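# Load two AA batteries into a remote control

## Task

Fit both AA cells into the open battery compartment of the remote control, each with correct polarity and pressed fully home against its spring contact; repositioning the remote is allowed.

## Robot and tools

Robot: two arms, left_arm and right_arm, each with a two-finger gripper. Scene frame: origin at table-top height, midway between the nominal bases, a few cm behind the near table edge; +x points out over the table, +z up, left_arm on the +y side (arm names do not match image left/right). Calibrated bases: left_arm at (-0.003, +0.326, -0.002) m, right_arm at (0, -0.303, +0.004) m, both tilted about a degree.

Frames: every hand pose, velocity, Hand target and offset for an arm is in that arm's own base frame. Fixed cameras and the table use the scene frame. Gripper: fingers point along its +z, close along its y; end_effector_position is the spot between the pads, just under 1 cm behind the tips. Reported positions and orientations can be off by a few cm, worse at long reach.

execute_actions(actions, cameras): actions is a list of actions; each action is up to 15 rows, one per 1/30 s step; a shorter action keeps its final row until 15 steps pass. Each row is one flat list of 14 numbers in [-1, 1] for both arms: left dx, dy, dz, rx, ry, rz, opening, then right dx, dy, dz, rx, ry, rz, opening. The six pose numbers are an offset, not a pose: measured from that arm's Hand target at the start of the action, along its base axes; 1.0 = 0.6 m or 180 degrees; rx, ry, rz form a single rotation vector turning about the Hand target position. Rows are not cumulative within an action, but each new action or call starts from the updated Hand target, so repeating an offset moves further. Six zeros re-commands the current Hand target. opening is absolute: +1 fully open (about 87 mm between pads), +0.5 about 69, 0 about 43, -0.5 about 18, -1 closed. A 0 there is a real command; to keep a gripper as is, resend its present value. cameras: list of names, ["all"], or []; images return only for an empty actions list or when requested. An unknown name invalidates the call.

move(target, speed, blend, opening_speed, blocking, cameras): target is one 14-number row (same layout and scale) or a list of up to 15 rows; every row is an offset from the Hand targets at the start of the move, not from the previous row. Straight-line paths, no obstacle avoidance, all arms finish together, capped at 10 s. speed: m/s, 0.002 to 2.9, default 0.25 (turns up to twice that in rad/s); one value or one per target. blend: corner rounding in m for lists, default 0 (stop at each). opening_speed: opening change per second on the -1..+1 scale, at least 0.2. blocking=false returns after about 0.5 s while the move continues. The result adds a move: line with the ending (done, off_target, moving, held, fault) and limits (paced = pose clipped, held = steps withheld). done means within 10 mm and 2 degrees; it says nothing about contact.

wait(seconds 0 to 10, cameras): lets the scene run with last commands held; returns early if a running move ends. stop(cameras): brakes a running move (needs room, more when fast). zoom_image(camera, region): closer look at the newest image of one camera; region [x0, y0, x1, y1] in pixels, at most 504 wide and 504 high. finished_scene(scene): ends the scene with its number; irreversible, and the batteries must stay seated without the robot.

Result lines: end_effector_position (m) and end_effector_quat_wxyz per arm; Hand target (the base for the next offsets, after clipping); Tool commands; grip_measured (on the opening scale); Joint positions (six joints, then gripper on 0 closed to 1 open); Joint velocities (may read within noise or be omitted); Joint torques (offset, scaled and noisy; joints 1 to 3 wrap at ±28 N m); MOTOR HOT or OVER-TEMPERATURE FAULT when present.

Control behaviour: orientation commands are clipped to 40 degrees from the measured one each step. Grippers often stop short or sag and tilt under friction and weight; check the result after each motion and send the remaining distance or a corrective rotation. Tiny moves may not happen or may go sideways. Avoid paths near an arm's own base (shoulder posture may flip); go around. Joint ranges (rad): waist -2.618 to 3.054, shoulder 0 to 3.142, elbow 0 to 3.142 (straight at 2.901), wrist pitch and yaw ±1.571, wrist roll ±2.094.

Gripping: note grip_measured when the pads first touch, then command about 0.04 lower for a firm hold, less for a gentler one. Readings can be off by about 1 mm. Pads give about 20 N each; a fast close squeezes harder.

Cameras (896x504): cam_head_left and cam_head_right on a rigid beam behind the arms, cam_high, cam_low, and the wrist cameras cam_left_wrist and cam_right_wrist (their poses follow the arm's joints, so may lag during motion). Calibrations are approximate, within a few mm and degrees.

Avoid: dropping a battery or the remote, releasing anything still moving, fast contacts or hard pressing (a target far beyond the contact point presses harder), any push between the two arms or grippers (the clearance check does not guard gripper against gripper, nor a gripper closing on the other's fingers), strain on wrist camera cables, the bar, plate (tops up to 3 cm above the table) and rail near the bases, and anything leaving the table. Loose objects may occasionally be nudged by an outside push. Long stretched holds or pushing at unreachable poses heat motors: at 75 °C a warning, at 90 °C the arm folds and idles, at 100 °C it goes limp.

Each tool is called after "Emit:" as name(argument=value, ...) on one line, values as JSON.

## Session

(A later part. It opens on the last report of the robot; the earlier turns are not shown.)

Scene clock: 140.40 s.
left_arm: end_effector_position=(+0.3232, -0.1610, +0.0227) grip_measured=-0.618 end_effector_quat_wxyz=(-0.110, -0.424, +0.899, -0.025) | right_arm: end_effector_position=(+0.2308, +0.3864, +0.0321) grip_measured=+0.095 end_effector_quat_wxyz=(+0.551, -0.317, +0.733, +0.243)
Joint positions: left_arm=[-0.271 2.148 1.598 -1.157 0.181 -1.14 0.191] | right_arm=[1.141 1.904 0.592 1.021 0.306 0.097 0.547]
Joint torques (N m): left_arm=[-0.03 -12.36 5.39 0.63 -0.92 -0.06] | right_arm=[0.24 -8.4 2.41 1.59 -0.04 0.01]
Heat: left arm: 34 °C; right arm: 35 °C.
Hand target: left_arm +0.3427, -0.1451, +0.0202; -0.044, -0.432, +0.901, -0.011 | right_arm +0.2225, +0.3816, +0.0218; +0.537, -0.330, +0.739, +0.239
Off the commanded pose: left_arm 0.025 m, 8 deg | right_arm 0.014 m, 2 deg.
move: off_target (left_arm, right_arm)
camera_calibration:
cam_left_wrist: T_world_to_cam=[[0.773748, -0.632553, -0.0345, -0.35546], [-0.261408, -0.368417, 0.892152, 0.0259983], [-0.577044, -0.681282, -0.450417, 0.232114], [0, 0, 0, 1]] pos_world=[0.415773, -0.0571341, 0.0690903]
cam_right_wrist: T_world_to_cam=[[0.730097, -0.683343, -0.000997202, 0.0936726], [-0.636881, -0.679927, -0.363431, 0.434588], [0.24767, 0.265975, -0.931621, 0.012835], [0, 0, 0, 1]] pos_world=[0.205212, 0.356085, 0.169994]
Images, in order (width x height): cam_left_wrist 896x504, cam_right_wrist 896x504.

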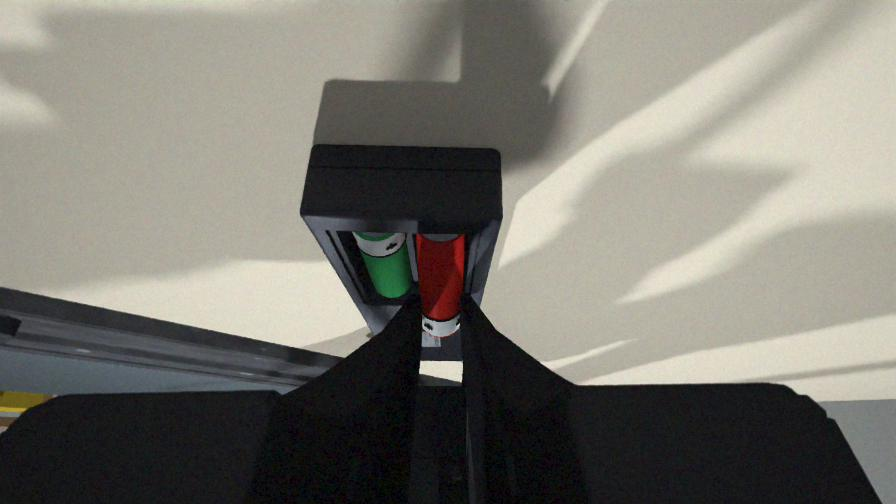

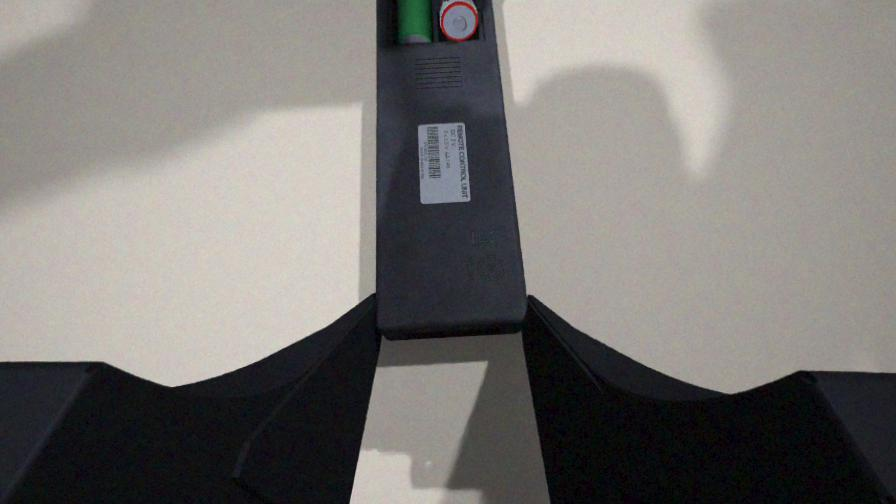

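Emit:
move(target=[0.016,0.019,0.003,0.01,-0.009,0,-0.7,0,0,0,0,0,0,0.0], cameras=["cam_left_wrist","cam_right_wrist"], speed=0.05)

Emit:
zoom_image(camera="cam_right_wrist", region=[350, 0, 550, 100])

Scene clock: 141.30 s.
left_arm: end_effector_position=(+0.3240, -0.1584, +0.0218) grip_measured=-0.618 end_effector_quat_wxyz=(-0.104, -0.424, +0.900, -0.019) | right_arm: end_effector_position=(+0.2304, +0.3869, +0.0323) grip_measured=+0.095 end_effector_quat_wxyz=(+0.551, -0.318, +0.732, +0.244)
Joint positions: left_arm=[-0.271 2.147 1.598 -1.157 0.164 -1.14 0.191] | right_arm=[1.141 1.904 0.592 1.022 0.302 0.097 0.547]
Joint torques (N m): left_arm=[1.54 -12.45 6.97 0.59 -1.14 0.07] | right_arm=[0.29 -8.39 2.4 1.58 0 0.02]
Heat: left arm: 34 °C; right arm: 35 °C.
Hand target: left_arm +0.3523, -0.1338, +0.0221; -0.024, -0.432, +0.901, -0.003 | right_arm +0.2225, +0.3815, +0.0218; +0.537, -0.330, +0.739, +0.238
Off the commanded pose: left_arm 0.038 m, 9 deg | right_arm 0.014 m, 2 deg.
move: off_target (left_arm, right_arm)
camera_calibration:
cam_left_wrist: T_world_to_cam=[[0.772528, -0.633743, -0.0396173, -0.35417], [-0.26747, -0.381361, 0.884887, 0.0280425], [-0.575899, -0.673003, -0.464119, 0.235222], [0, 0, 0, 1]] pos_world=[0.416571, -0.0554532, 0.0703253]
cam_right_wrist: T_world_to_cam=[[0.732661, -0.680591, -0.00208272, 0.0927812], [-0.634448, -0.681873, -0.364041, 0.434939], [0.246343, 0.26804, -0.931381, 0.0124165], [0, 0, 0, 1]] pos_world=[0.20491, 0.356391, 0.170094]
Images, in order (width x height): cam_left_wrist 896x504, cam_right_wrist 896x504.

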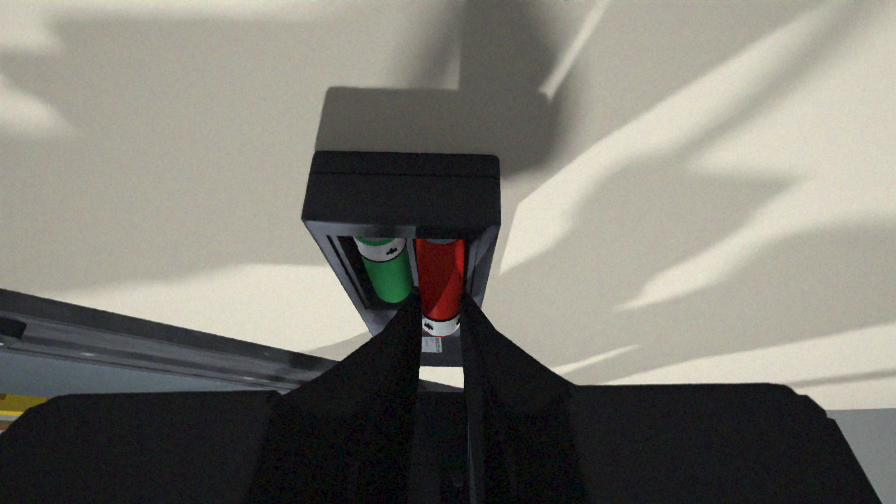

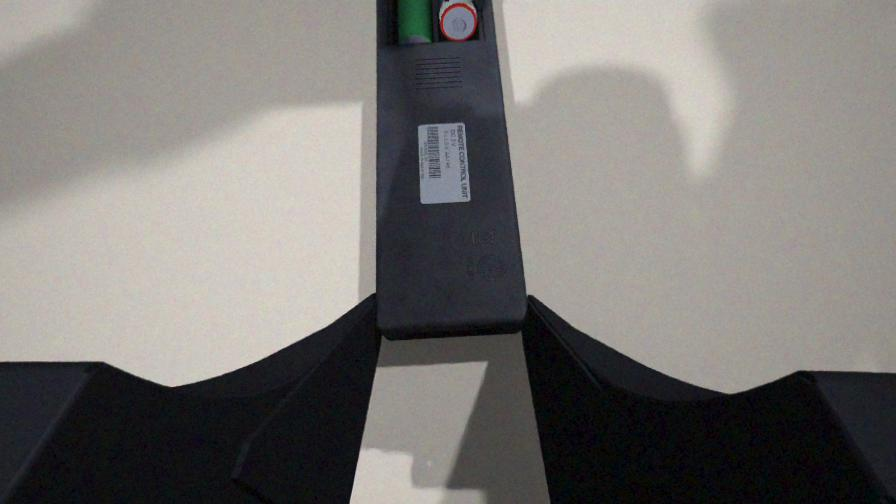

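Scaled by 2.520 from the camera's 896x504 image, which has a finer 1280x720 frame.

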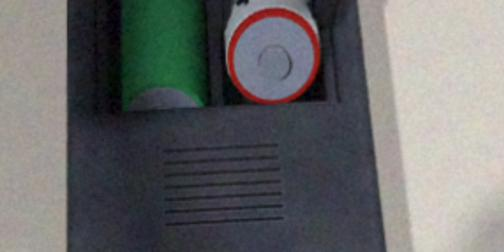

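Emit:
move(target=[0.014,0.017,0.012,0,0,0,-0.7,0.01,0.01,0,0,0,0,-0.1], cameras=["cam_left_wrist","cam_right_wrist"], speed=0.05)

Emit:
zoom_image(camera="cam_right_wrist", region=[350, 0, 550, 100])

Scene clock: 142.53 s.
left_arm: end_effector_position=(+0.3240, -0.1500, +0.0260) grip_measured=-0.619 end_effector_quat_wxyz=(-0.106, -0.427, +0.898, -0.010) | right_arm: end_effector_position=(+0.2304, +0.3930, +0.0347) grip_measured=+0.095 end_effector_quat_wxyz=(+0.551, -0.320, +0.728, +0.252)
Joint positions: left_arm=[-0.254 2.147 1.615 -1.19 0.152 -1.13 0.191] | right_arm=[1.141 1.911 0.608 1.022 0.287 0.097 0.547]
Joint torques (N m): left_arm=[2.63 -11.62 9.55 0.53 -1.08 0.26] | right_arm=[-0.62 -7.45 3.95 1.48 0.07 -0.02]
Heat: left arm: 34 °C; right arm: 35 °C.
Hand target: left_arm +0.3607, -0.1236, +0.0292; -0.024, -0.432, +0.901, -0.003 | right_arm +0.2286, +0.3876, +0.0218; +0.537, -0.330, +0.739, +0.238
Off the commanded pose: left_arm 0.045 m, 9 deg | right_arm 0.014 m, 3 deg.
move: off_target (left_arm, right_arm)
camera_calibration:
cam_left_wrist: T_world_to_cam=[[0.775802, -0.628271, -0.0583584, -0.348425], [-0.254144, -0.395792, 0.882473, 0.0211057], [-0.577531, -0.669793, -0.466728, 0.243798], [0, 0, 0, 1]] pos_world=[0.416473, -0.0472578, 0.0748285]
cam_right_wrist: T_world_to_cam=[[0.742283, -0.670028, -0.00883022, 0.0907572], [-0.624667, -0.687141, -0.370982, 0.439899], [0.242501, 0.28089, -0.928598, 0.00872231], [0, 0, 0, 1]] pos_world=[0.205308, 0.360633, 0.172096]
Images, in order (width x height): cam_left_wrist 896x504, cam_right_wrist 896x504.

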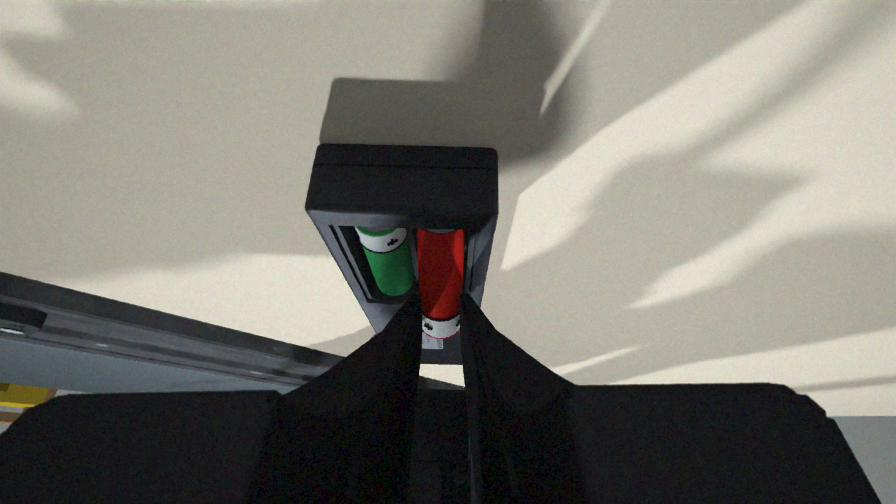

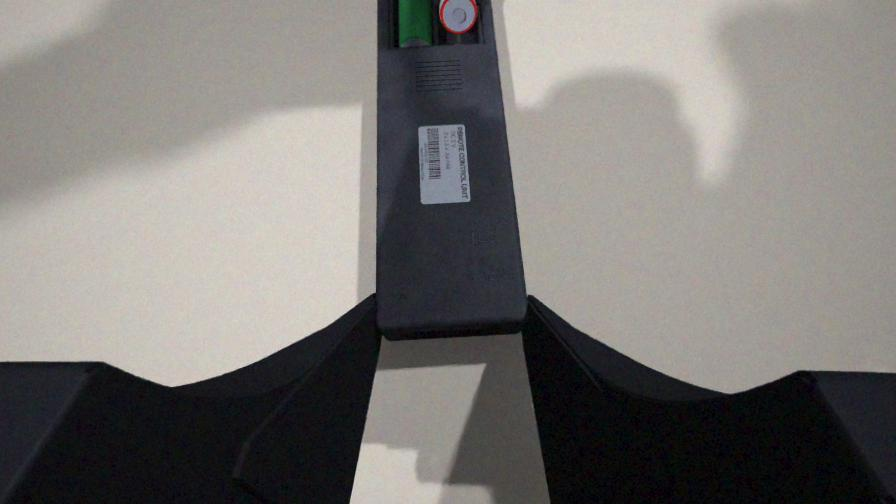

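Scaled by 2.520 from the camera's 896x504 image, which has a finer 1280x720 frame.

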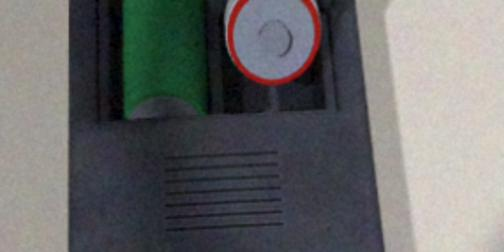

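Emit:
move(target=[0.0,0.0,-0.02,0.03,-0.027,0,-0.7,-0.012,-0.012,0,0,0,0,-0.1], cameras=["cam_left_wrist","cam_right_wrist"], speed=0.05)

Emit:
zoom_image(camera="cam_right_wrist", region=[350, 0, 550, 100])

Emit:
zoom_image(camera="cam_left_wrist", region=[320, 120, 550, 350])

Scene clock: 144.50 s.
left_arm: end_effector_position=(+0.3224, -0.1501, +0.0215) grip_measured=-0.619 end_effector_quat_wxyz=(-0.073, -0.420, +0.905, +0.007) | right_arm: end_effector_position=(+0.2293, +0.3919, +0.0336) grip_measured=+0.095 end_effector_quat_wxyz=(+0.550, -0.321, +0.728, +0.253)
Joint positions: left_arm=[-0.287 2.116 1.571 -1.144 0.085 -1.15 0.19] | right_arm=[1.141 1.911 0.601 1.028 0.284 0.097 0.547]
Joint torques (N m): left_arm=[1.32 -12.4 6 1.07 -1.48 -0.03] | right_arm=[0.44 -9.47 0.99 1.55 0.22 0.02]
Heat: left arm: 34 °C; right arm: 35 °C.
Hand target: left_arm +0.3607, -0.1234, +0.0173; +0.034, -0.433, +0.901, +0.021 | right_arm +0.2213, +0.3803, +0.0217; +0.537, -0.330, +0.739, +0.238
Off the commanded pose: left_arm 0.047 m, 12 deg | right_arm 0.018 m, 3 deg.
move: off_target (left_arm, right_arm)
camera_calibration:
cam_left_wrist: T_world_to_cam=[[0.764398, -0.642107, -0.0582591, -0.345874], [-0.304997, -0.43973, 0.844757, 0.0352819], [-0.568043, -0.627961, -0.53197, 0.24542], [0, 0, 0, 1]] pos_world=[0.414556, -0.0524599, 0.080601]
cam_right_wrist: T_world_to_cam=[[0.74426, -0.667824, -0.00940114, 0.0895099], [-0.623039, -0.68914, -0.370012, 0.43849], [0.240624, 0.281242, -0.928979, 0.00861903], [0, 0, 0, 1]] pos_world=[0.204504, 0.359534, 0.171095]
Images, in order (width x height): cam_left_wrist 896x504, cam_right_wrist 896x504.

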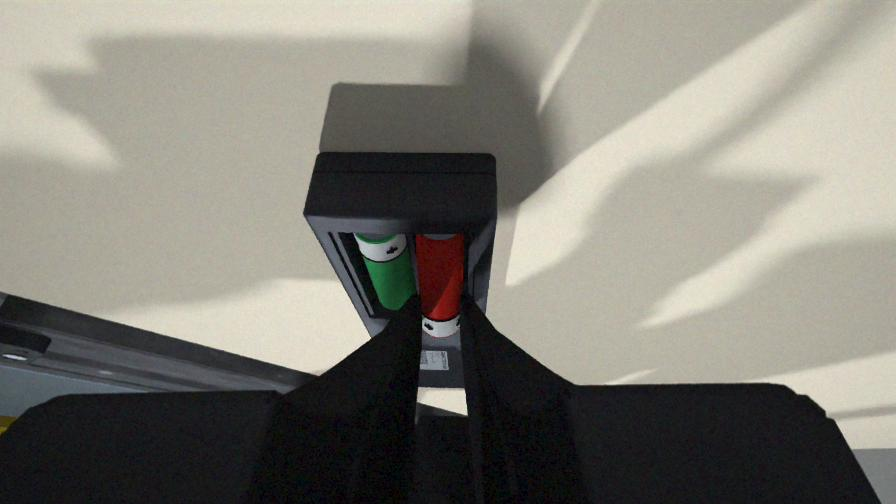

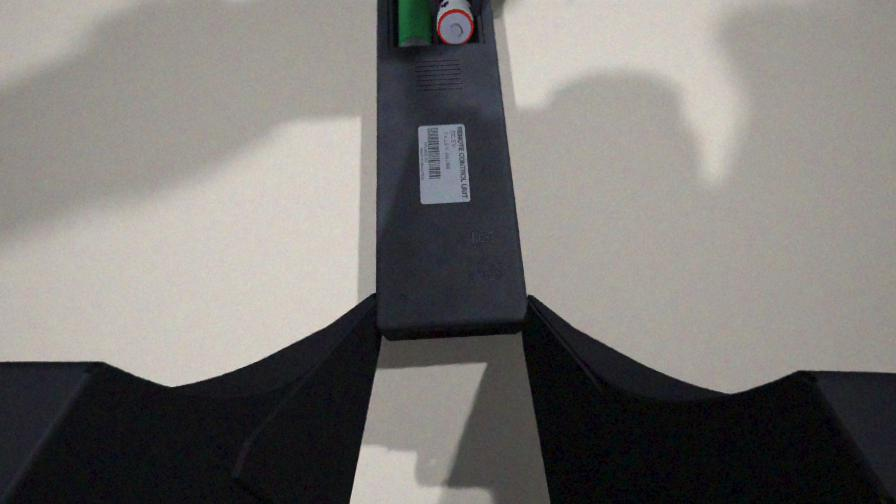

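Scaled by 2.520 from the camera's 896x504 image, which has a finer 1280x720 frame.

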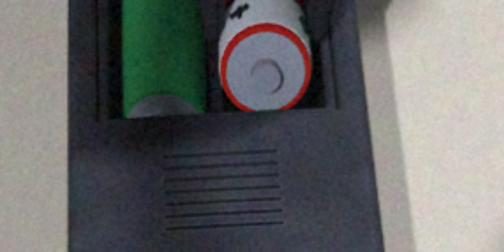

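Scaled by 2.191 from the camera's 896x504 image, which has a finer 1280x720 frame.

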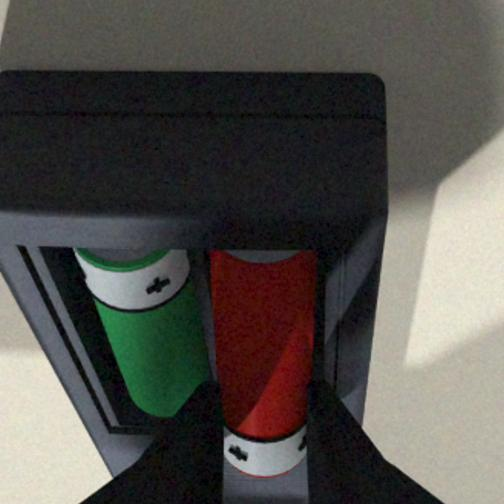

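Emit:
move(target=[0.017,0.03,0.008,0.0,0.0,0,-0.7,0,0,0,0,0,0,-0.1], cameras=["cam_left_wrist","cam_right_wrist"], speed=0.05)

Emit:
zoom_image(camera="cam_right_wrist", region=[350, 0, 550, 100])

Emit:
zoom_image(camera="cam_left_wrist", region=[320, 120, 550, 350])

Scene clock: 145.80 s.
left_arm: end_effector_position=(+0.3235, -0.1466, +0.0219) grip_measured=-0.619 end_effector_quat_wxyz=(-0.075, -0.420, +0.905, +0.003) | right_arm: end_effector_position=(+0.2296, +0.3929, +0.0358) grip_measured=+0.095 end_effector_quat_wxyz=(+0.553, -0.319, +0.726, +0.256)
Joint positions: left_arm=[-0.273 2.116 1.571 -1.144 0.093 -1.137 0.19] | right_arm=[1.141 1.911 0.601 1.038 0.283 0.097 0.547]
Joint torques (N m): left_arm=[4.4 -11.88 8.59 0.86 -1.59 0.24] | right_arm=[0.42 -9.48 0.95 1.47 0.23 0.02]
Heat: left arm: 34 °C; right arm: 35 °C.
Hand target: left_arm +0.3710, -0.1055, +0.0221; +0.034, -0.433, +0.901, +0.021 | right_arm +0.2213, +0.3804, +0.0218; +0.537, -0.330, +0.739, +0.239
Off the commanded pose: left_arm 0.063 m, 13 deg | right_arm 0.021 m, 3 deg.
move: off_target (left_arm, right_arm)
camera_calibration:
cam_left_wrist: T_world_to_cam=[[0.764735, -0.642084, -0.053929, -0.344661], [-0.303328, -0.432581, 0.849038, 0.0372122], [-0.568483, -0.632931, -0.525572, 0.247667], [0, 0, 0, 1]] pos_world=[0.415656, -0.0484484, 0.0799848]
cam_right_wrist: T_world_to_cam=[[0.74501, -0.666933, -0.012695, 0.0896492], [-0.620878, -0.686355, -0.378718, 0.438985], [0.243866, 0.29003, -0.925425, 0.00595413], [0, 0, 0, 1]] pos_world=[0.204315, 0.359363, 0.1729]
Images, in order (width x height): cam_left_wrist 896x504, cam_right_wrist 896x504.

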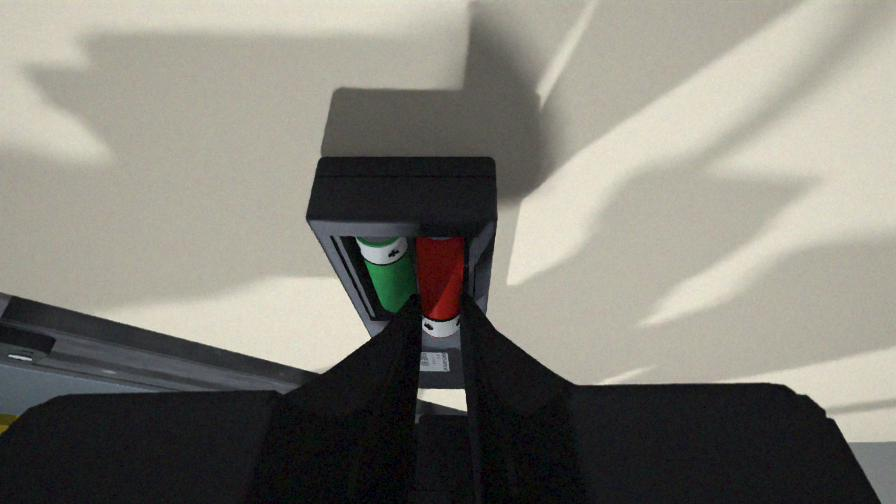

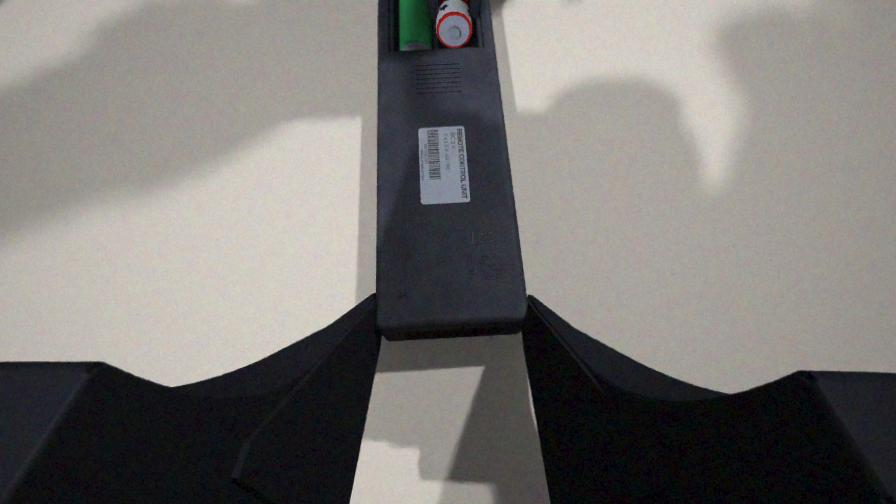

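Scaled by 2.520 from the camera's 896x504 image, which has a finer 1280x720 frame.

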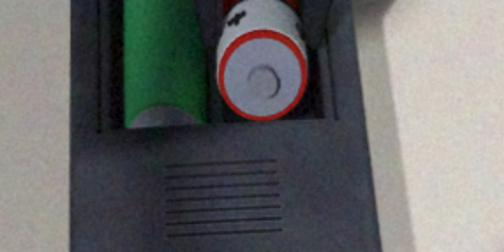

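Scaled by 2.191 from the camera's 896x504 image, which has a finer 1280x720 frame.

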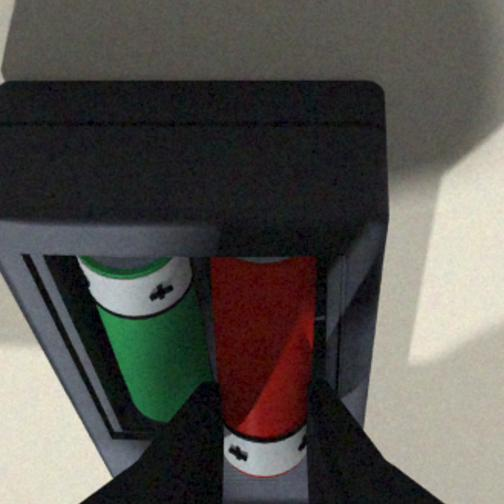

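Emit:
move(target=[-0.06,-0.053,-0.01,0.0,0.0,0,-0.7,0,0,0,0,0,0,-0.1], cameras=["cam_left_wrist","cam_right_wrist","cam_low"], speed=0.04)

Emit:
zoom_image(camera="cam_right_wrist", region=[350, 0, 550, 100])

Emit:
zoom_image(camera="cam_low", region=[580, 240, 660, 304])

Scene clock: 147.90 s.
left_arm: end_effector_position=(+0.3153, -0.1514, +0.0191) grip_measured=-0.620 end_effector_quat_wxyz=(-0.027, -0.421, +0.907, +0.009) | right_arm: end_effector_position=(+0.2266, +0.3913, +0.0326) grip_measured=+0.095 end_effector_quat_wxyz=(+0.549, -0.323, +0.727, +0.255)
Joint positions: left_arm=[-0.324 2.03 1.453 -1.044 0.024 -1.193 0.19] | right_arm=[1.145 1.911 0.592 1.038 0.281 0.097 0.547]
Joint torques (N m): left_arm=[-0.21 -10.77 5.11 0.82 -0.96 -0.12] | right_arm=[0.14 -9.42 1.76 1.47 0.26 0.02]
Heat: left arm: 34 °C; right arm: 35 °C.
Hand target: left_arm +0.3350, -0.1373, +0.0161; +0.034, -0.433, +0.901, +0.021 | right_arm +0.2213, +0.3804, +0.0218; +0.537, -0.330, +0.739, +0.239
Off the commanded pose: left_arm 0.024 m, 7 deg | right_arm 0.016 m, 3 deg.
move: off_target (left_arm, right_arm)
camera_calibration:
cam_left_wrist: T_world_to_cam=[[0.767743, -0.640356, -0.0226634, -0.342985], [-0.37194, -0.474173, 0.79801, 0.0513972], [-0.521757, -0.604238, -0.602218, 0.229624], [0, 0, 0, 1]] pos_world=[0.40225, -0.0565141, 0.089495]
cam_right_wrist: T_world_to_cam=[[0.748728, -0.662796, -0.0104392, 0.0881634], [-0.618545, -0.692904, -0.37052, 0.436536], [0.238346, 0.283876, -0.928766, 0.0079986], [0, 0, 0, 1]] pos_world=[0.202101, 0.358642, 0.170095]
Images, in order (width x height): cam_low 896x504, cam_left_wrist 896x504, cam_right_wrist 896x504.

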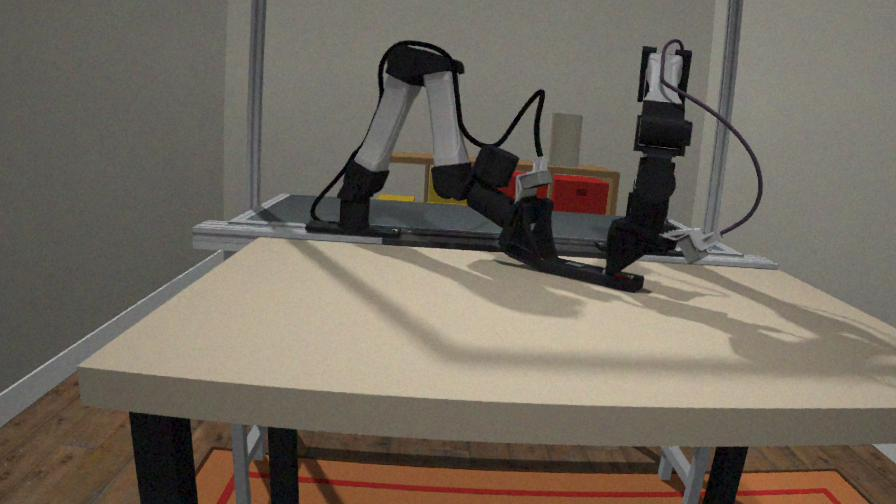

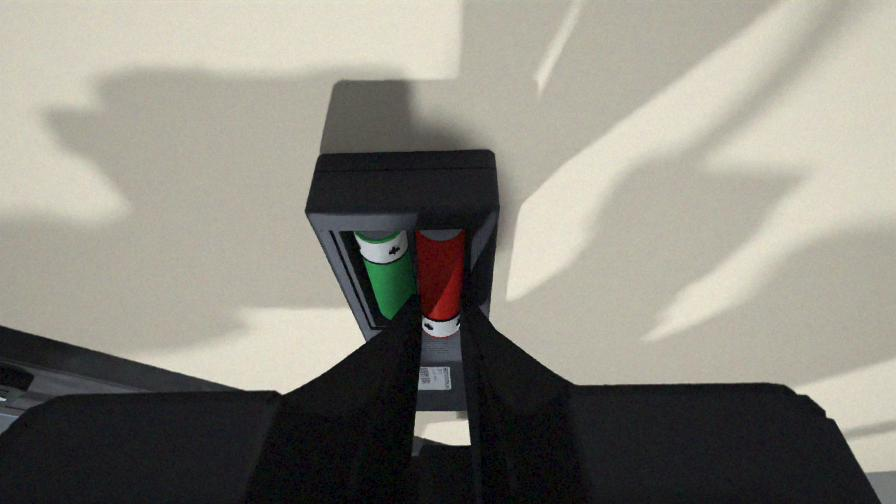

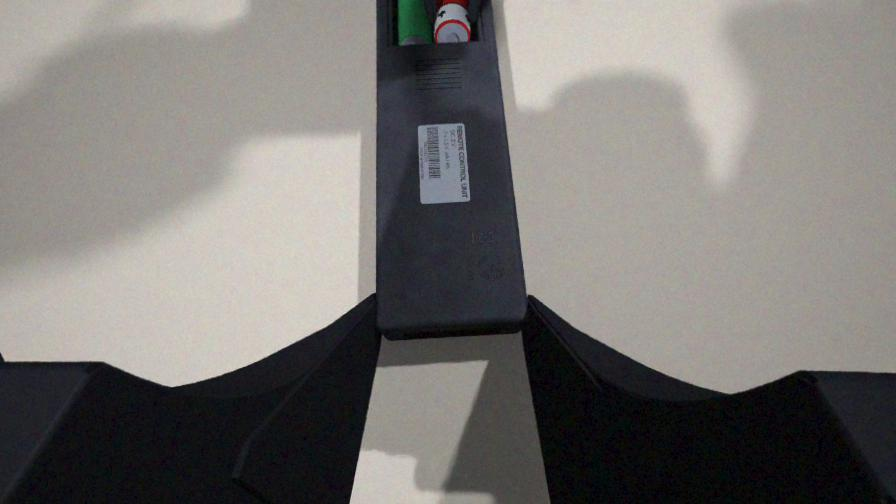

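Scaled by 2.520 from the camera's 896x504 image, which has a finer 1280x720 frame.

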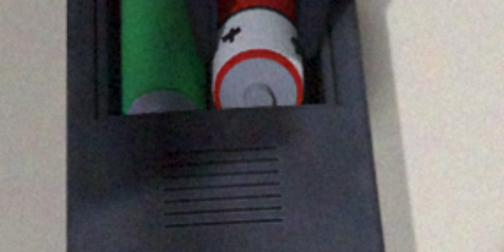

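Scaled by 6.300 from the camera's 896x504 image, which has a finer 1280x720 frame.

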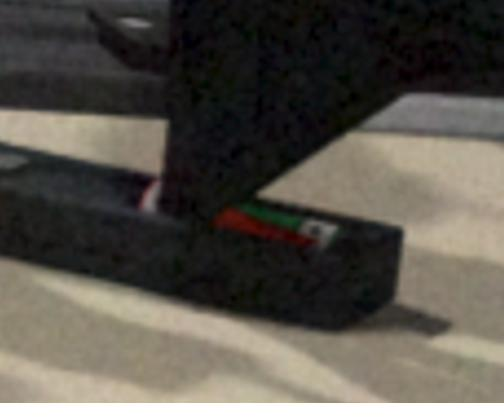

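Emit:
move(target=[-0.005,-0.005,-0.02,0.02,-0.018,0.0,-0.7,0,0,0,0,0,0,-0.1], cameras=["cam_left_wrist","cam_right_wrist"], speed=0.04)

Emit:
zoom_image(camera="cam_right_wrist", region=[350, 0, 550, 100])

Scene clock: 149.57 s.
left_arm: end_effector_position=(+0.3150, -0.1520, +0.0182) grip_measured=-0.620 end_effector_quat_wxyz=(+0.021, -0.423, +0.906, +0.020) | right_arm: end_effector_position=(+0.2266, +0.3912, +0.0326) grip_measured=+0.095 end_effector_quat_wxyz=(+0.550, -0.324, +0.727, +0.255)
Joint positions: left_arm=[-0.366 1.98 1.392 -0.983 -0.058 -1.24 0.19] | right_arm=[1.145 1.911 0.592 1.038 0.281 0.095 0.547]
Joint torques (N m): left_arm=[-0.9 -8.12 3.97 1.09 -0.98 -0.11] | right_arm=[0.13 -9.43 1.73 1.47 0.26 0.04]
Heat: left arm: 34 °C; right arm: 35 °C.
Hand target: left_arm +0.3318, -0.1403, +0.0041; +0.073, -0.432, +0.898, +0.037 | right_arm +0.2213, +0.3804, +0.0218; +0.537, -0.330, +0.739, +0.239
Off the commanded pose: left_arm 0.025 m, 6 deg | right_arm 0.016 m, 3 deg.
move: off_target (left_arm, right_arm)
camera_calibration:
cam_left_wrist: T_world_to_cam=[[0.770346, -0.637619, -0.00313246, -0.343813], [-0.429316, -0.522302, 0.73681, 0.063524], [-0.47144, -0.566253, -0.676093, 0.219762], [0, 0, 0, 1]] pos_world=[0.395732, -0.0616022, 0.100697]
cam_right_wrist: T_world_to_cam=[[0.749151, -0.662349, -0.00821072, 0.0877482], [-0.617508, -0.693841, -0.370498, 0.436605], [0.239702, 0.282629, -0.928797, 0.0081977], [0, 0, 0, 1]] pos_world=[0.201906, 0.358737, 0.170096]
Images, in order (width x height): cam_left_wrist 896x504, cam_right_wrist 896x504.

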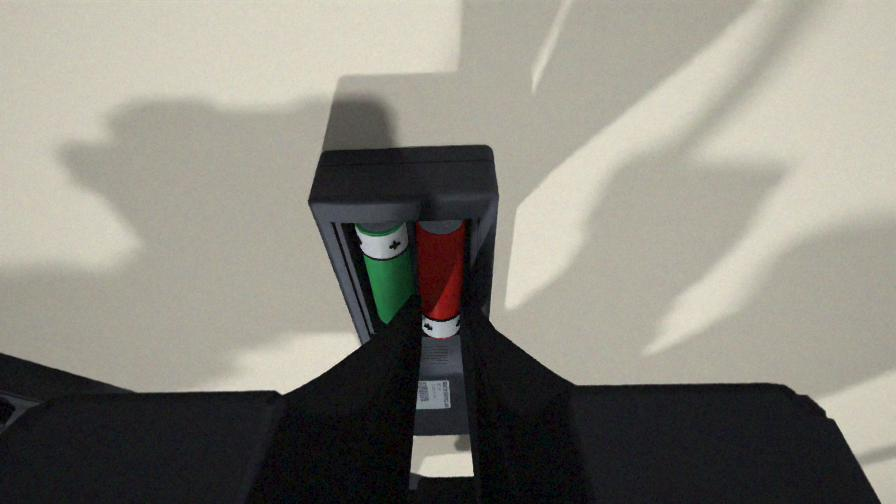

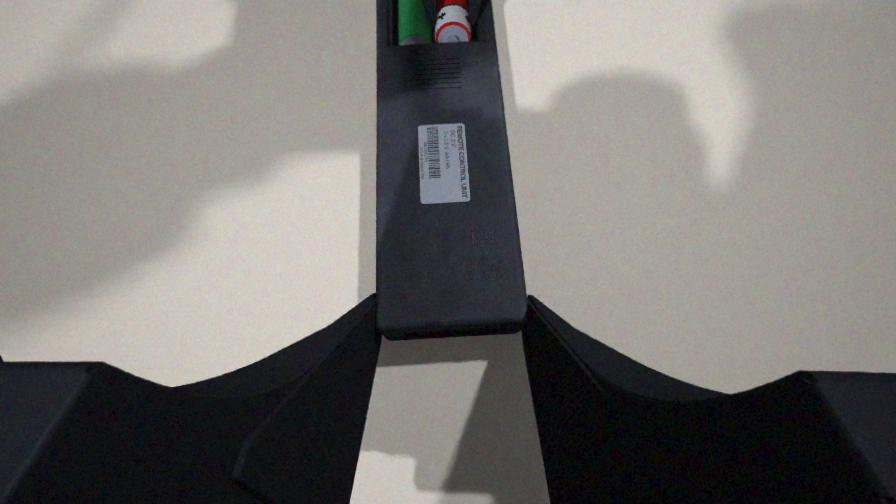

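Scaled by 2.520 from the camera's 896x504 image, which has a finer 1280x720 frame.

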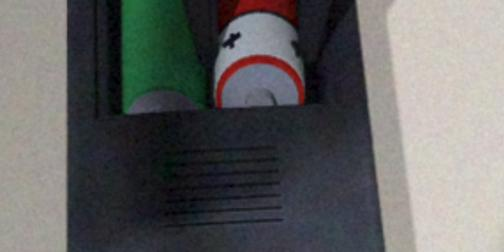

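Firmly captured. Relax targets and open slightly, then lift.

Emit:
move(target=[[-0.018,-0.012,0.012,-0.02,0.018,0,-0.7,0,0,0,0,0,0,-0.1],[-0.018,-0.012,0.012,-0.02,0.018,0,-0.48,0,0,0,0,0,0,-0.1]], cameras=["cam_left_wrist","cam_right_wrist"], speed=0.03, opening_speed=0.3)

Emit:
zoom_image(camera="cam_right_wrist", region=[350, 0, 550, 100])

Scene clock: 152.27 s.
left_arm: end_effector_position=(+0.3126, -0.1537, +0.0188) grip_measured=-0.531 end_effector_quat_wxyz=(+0.014, -0.423, +0.906, +0.018) | right_arm: end_effector_position=(+0.2273, +0.3898, +0.0320) grip_measured=+0.095 end_effector_quat_wxyz=(+0.551, -0.325, +0.727, +0.250)
Joint positions: left_arm=[-0.366 1.98 1.392 -0.99 -0.045 -1.24 0.235] | right_arm=[1.145 1.911 0.59 1.038 0.287 0.088 0.547]
Joint torques (N m): left_arm=[-0.06 -8.64 4.66 0.75 -0.35 -0.02] | right_arm=[0.16 -9.44 1.88 1.48 0.21 0.11]
Heat: left arm: 34 °C; right arm: 35 °C.
Hand target: left_arm +0.3211, -0.1476, +0.0113; +0.034, -0.433, +0.901, +0.021 | right_arm +0.2213, +0.3804, +0.0217; +0.537, -0.330, +0.739, +0.239
Off the commanded pose: left_arm 0.013 m, 3 deg | right_arm 0.015 m, 3 deg.
move: off_target (left_arm, right_arm); target 2's new opening was sent with left_arm's hand 0.012 m and 2 deg from that target
camera_calibration:
cam_left_wrist: T_world_to_cam=[[0.77056, -0.63735, -0.00462874, -0.343092], [-0.421374, -0.514865, 0.746564, 0.0596715], [-0.478206, -0.573322, -0.665297, 0.219007], [0, 0, 0, 1]] pos_world=[0.394248, -0.0623854, 0.099568]
cam_right_wrist: T_world_to_cam=[[0.747036, -0.664783, 0.000427189, 0.0875005], [-0.617769, -0.694442, -0.368933, 0.436049], [0.245557, 0.275343, -0.929456, 0.00931969], [0, 0, 0, 1]] pos_world=[0.201723, 0.358413, 0.169498]
Images, in order (width x height): cam_left_wrist 896x504, cam_right_wrist 896x504.

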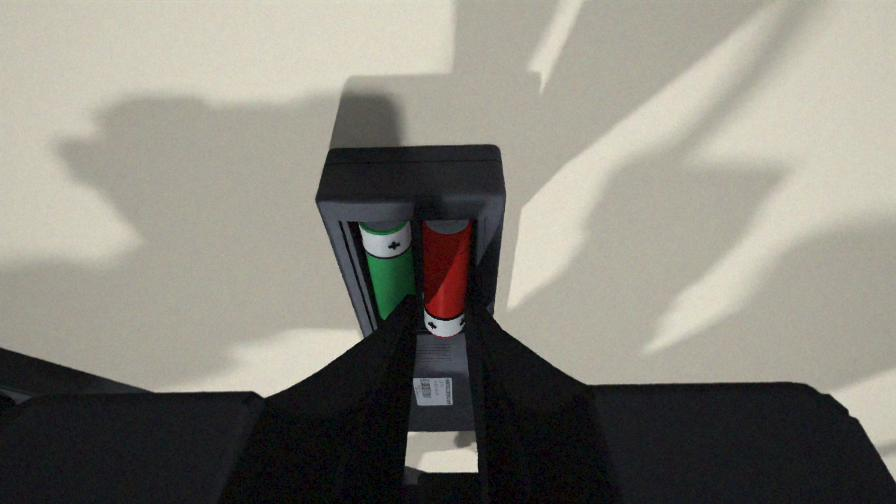

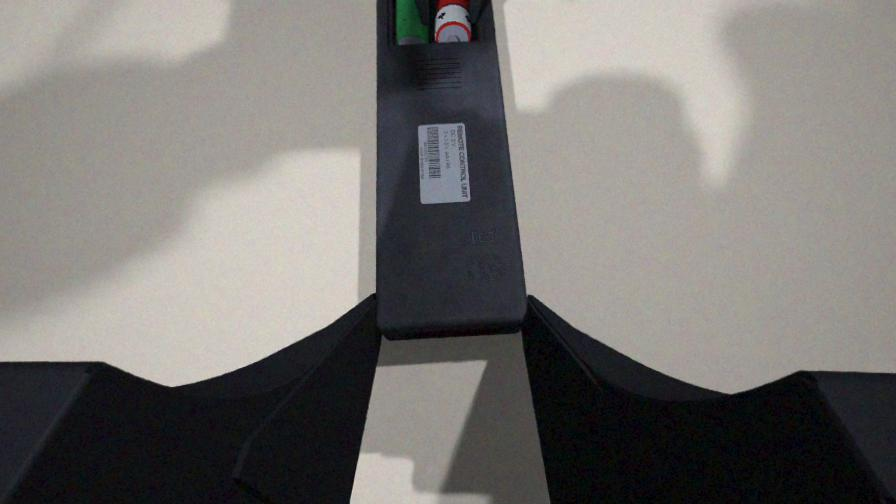

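Scaled by 2.520 from the camera's 896x504 image, which has a finer 1280x720 frame.

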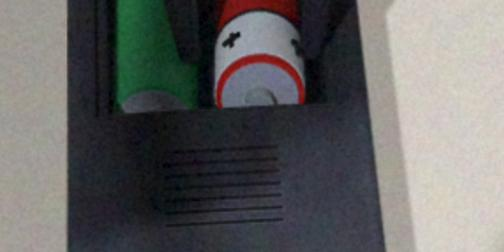

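Emit:
move(target=[-0.005,-0.003,0.085,0,0,0,-0.52,0,0,0,0,0,0,-0.1], cameras=["cam_left_wrist","cam_right_wrist","cam_low"], speed=0.08)

Emit:
zoom_image(camera="cam_left_wrist", region=[320, 90, 550, 320])

Emit:
zoom_image(camera="cam_low", region=[580, 240, 660, 304])

Scene clock: 153.77 s.
left_arm: end_effector_position=(+0.3082, -0.1480, +0.0472) grip_measured=-0.520 end_effector_quat_wxyz=(+0.012, -0.425, +0.904, +0.035) | right_arm: end_effector_position=(+0.2275, +0.3897, +0.0320) grip_measured=+0.095 end_effector_quat_wxyz=(+0.551, -0.325, +0.727, +0.250)
Joint positions: left_arm=[-0.366 1.95 1.467 -1.122 -0.065 -1.246 0.24] | right_arm=[1.145 1.911 0.59 1.038 0.288 0.088 0.547]
Joint torques (N m): left_arm=[-0.84 -11.15 8.8 0.2 -0.18 -0.04] | right_arm=[0.1 -9.42 1.92 1.47 0.2 0.11]
Heat: left arm: 34 °C; right arm: 35 °C.
Hand target: left_arm +0.3180, -0.1494, +0.0623; +0.034, -0.433, +0.901, +0.021 | right_arm +0.2213, +0.3803, +0.0217; +0.537, -0.330, +0.739, +0.238
Off the commanded pose: left_arm 0.018 m, 3 deg | right_arm 0.015 m, 3 deg.
move: off_target (left_arm, right_arm)
camera_calibration:
cam_left_wrist: T_world_to_cam=[[0.773562, -0.632683, -0.0362517, -0.334693], [-0.405731, -0.538394, 0.738589, 0.0316449], [-0.486811, -0.556636, -0.67318, 0.244494], [0, 0, 0, 1]] pos_world=[0.390767, -0.058623, 0.129083]
cam_right_wrist: T_world_to_cam=[[0.746304, -0.665604, 0.00079399, 0.0877372], [-0.618398, -0.693815, -0.369059, 0.436002], [0.246198, 0.274939, -0.929406, 0.00942256], [0, 0, 0, 1]] pos_world=[0.201824, 0.358312, 0.169598]
Images, in order (width x height): cam_low 896x504, cam_left_wrist 896x504, cam_right_wrist 896x504.

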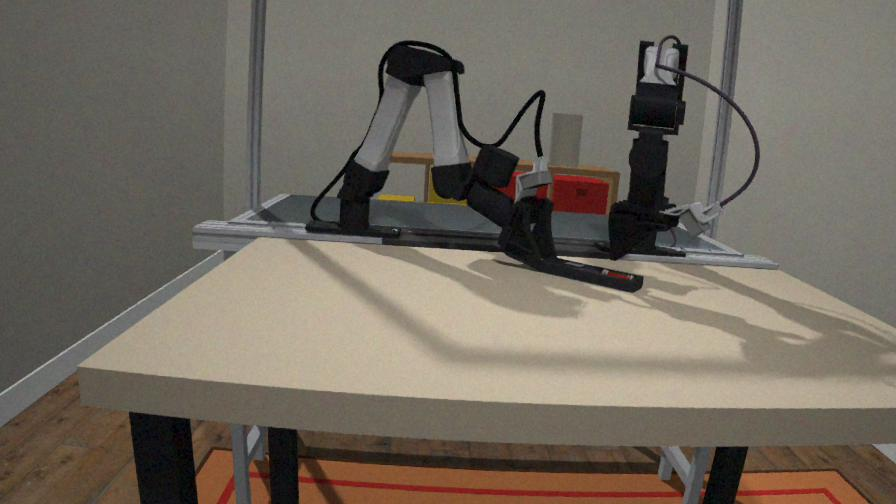

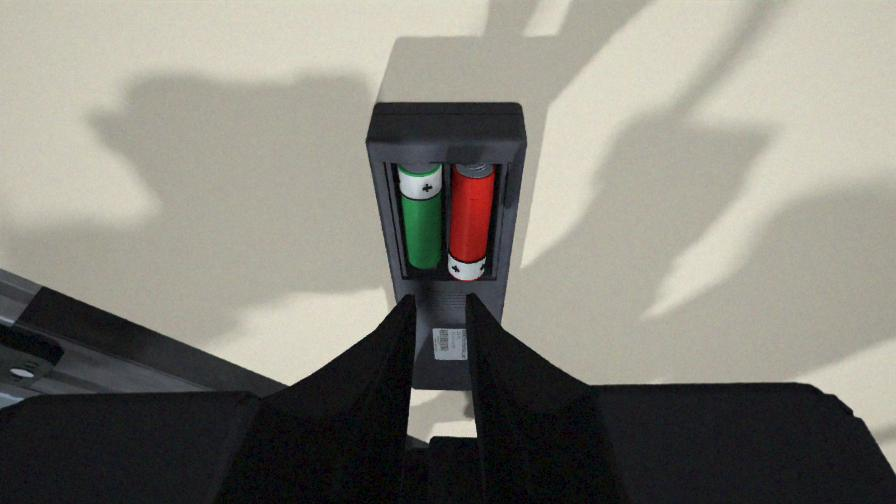

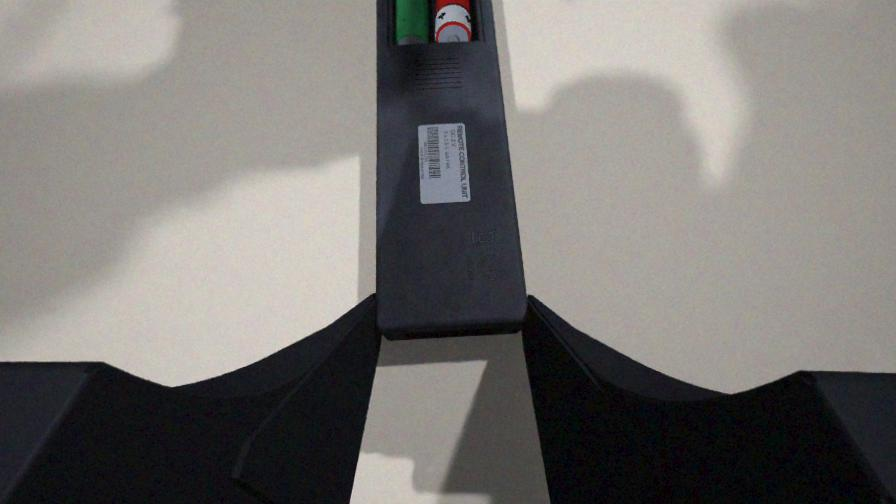

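Scaled by 2.191 from the camera's 896x504 image, which has a finer 1280x720 frame.

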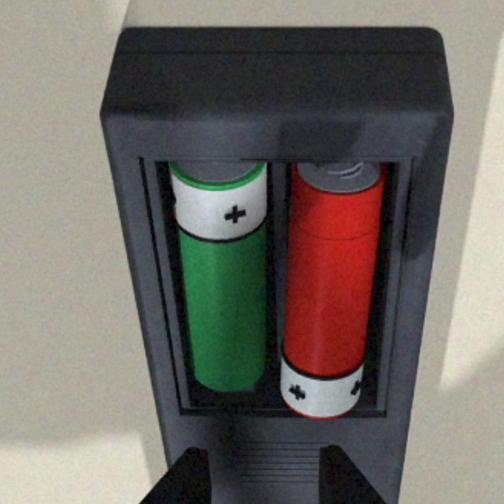

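Scaled by 6.300 from the camera's 896x504 image, which has a finer 1280x720 frame.

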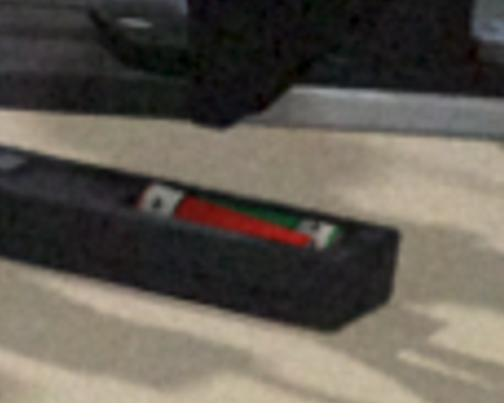

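Emit:
move(target=[0.005,-0.004,-0.018,0,0,0,-1,0,0,0,0,0,0,-0.1], cameras=["cam_left_wrist"], speed=0.08)

Scene clock: 154.90 s.
left_arm: end_effector_position=(+0.3108, -0.1490, +0.0469) grip_measured=-1.000 end_effector_quat_wxyz=(+0.016, -0.426, +0.904, +0.031) | right_arm: end_effector_position=(+0.2275, +0.3897, +0.0320) grip_measured=+0.095 end_effector_quat_wxyz=(+0.551, -0.325, +0.727, +0.250)
Joint positions: left_arm=[-0.366 1.95 1.467 -1.111 -0.065 -1.248 0] | right_arm=[1.145 1.911 0.59 1.038 0.288 0.088 0.547]
Joint torques (N m): left_arm=[-1.13 -9.26 7.87 0.45 -0.17 -0.05] | right_arm=[0.14 -9.44 1.94 1.49 0.19 0.11]
Heat: left arm: 34 °C; right arm: 35 °C.
Hand target: left_arm +0.3210, -0.1518, +0.0515; +0.034, -0.433, +0.901, +0.021 | right_arm +0.2213, +0.3803, +0.0217; +0.537, -0.330, +0.739, +0.238
Off the commanded pose: left_arm 0.012 m, 3 deg | right_arm 0.015 m, 3 deg.
move: off_target (left_arm, right_arm)
camera_calibration:
cam_left_wrist: T_world_to_cam=[[0.775525, -0.630782, -0.0259724, -0.338191], [-0.411842, -0.53667, 0.736458, 0.0345477], [-0.478483, -0.560446, -0.675984, 0.241898], [0, 0, 0, 1]] pos_world=[0.392248, -0.0592132, 0.129293]
Images, in order (width x height): cam_left_wrist 896x504.

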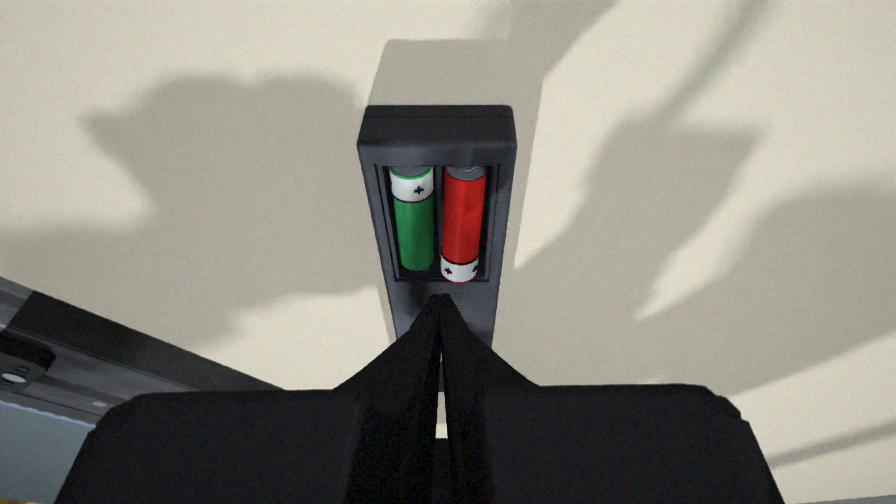

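Emit:
move(target=[0,-0.005,-0.027,0,0,0,-1,0,0,0,0,0,0,-0.1], cameras=["cam_left_wrist"], speed=0.06)

Scene clock: 156.07 s.
left_arm: end_effector_position=(+0.3200, -0.1526, +0.0415) grip_measured=-1.000 end_effector_quat_wxyz=(+0.030, -0.431, +0.902, +0.017) | right_arm: end_effector_position=(+0.2275, +0.3897, +0.0320) grip_measured=+0.095 end_effector_quat_wxyz=(+0.551, -0.325, +0.727, +0.250)
Joint positions: left_arm=[-0.366 1.953 1.452 -1.053 -0.066 -1.256 0] | right_arm=[1.145 1.911 0.59 1.038 0.288 0.088 0.547]
Joint torques (N m): left_arm=[-1.85 -7.99 5.85 0.53 -0.17 -0.04] | right_arm=[0.17 -9.44 1.91 1.48 0.2 0.11]
Heat: left arm: 34 °C; right arm: 35 °C.
Hand target: left_arm +0.3211, -0.1548, +0.0353; +0.034, -0.433, +0.901, +0.021 | right_arm +0.2213, +0.3803, +0.0217; +0.537, -0.330, +0.739, +0.238
Off the commanded pose: left_arm 0.007 m, 1 deg | right_arm 0.015 m, 3 deg.
move: off_target (right_arm)
camera_calibration:
cam_left_wrist: T_world_to_cam=[[0.780821, -0.624644, 0.0117942, -0.349945], [-0.434911, -0.529903, 0.728049, 0.0491883], [-0.448522, -0.573605, -0.685423, 0.229508], [0, 0, 0, 1]] pos_world=[0.397576, -0.0608795, 0.125626]
Images, in order (width x height): cam_left_wrist 896x504.

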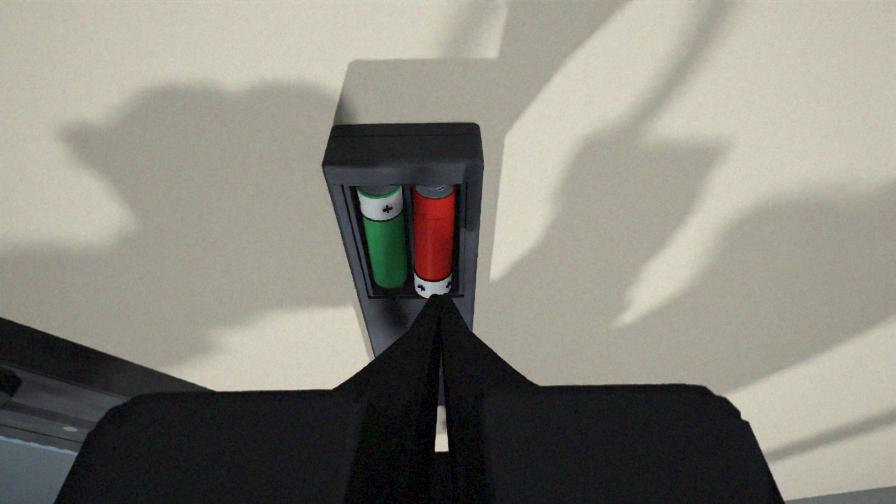

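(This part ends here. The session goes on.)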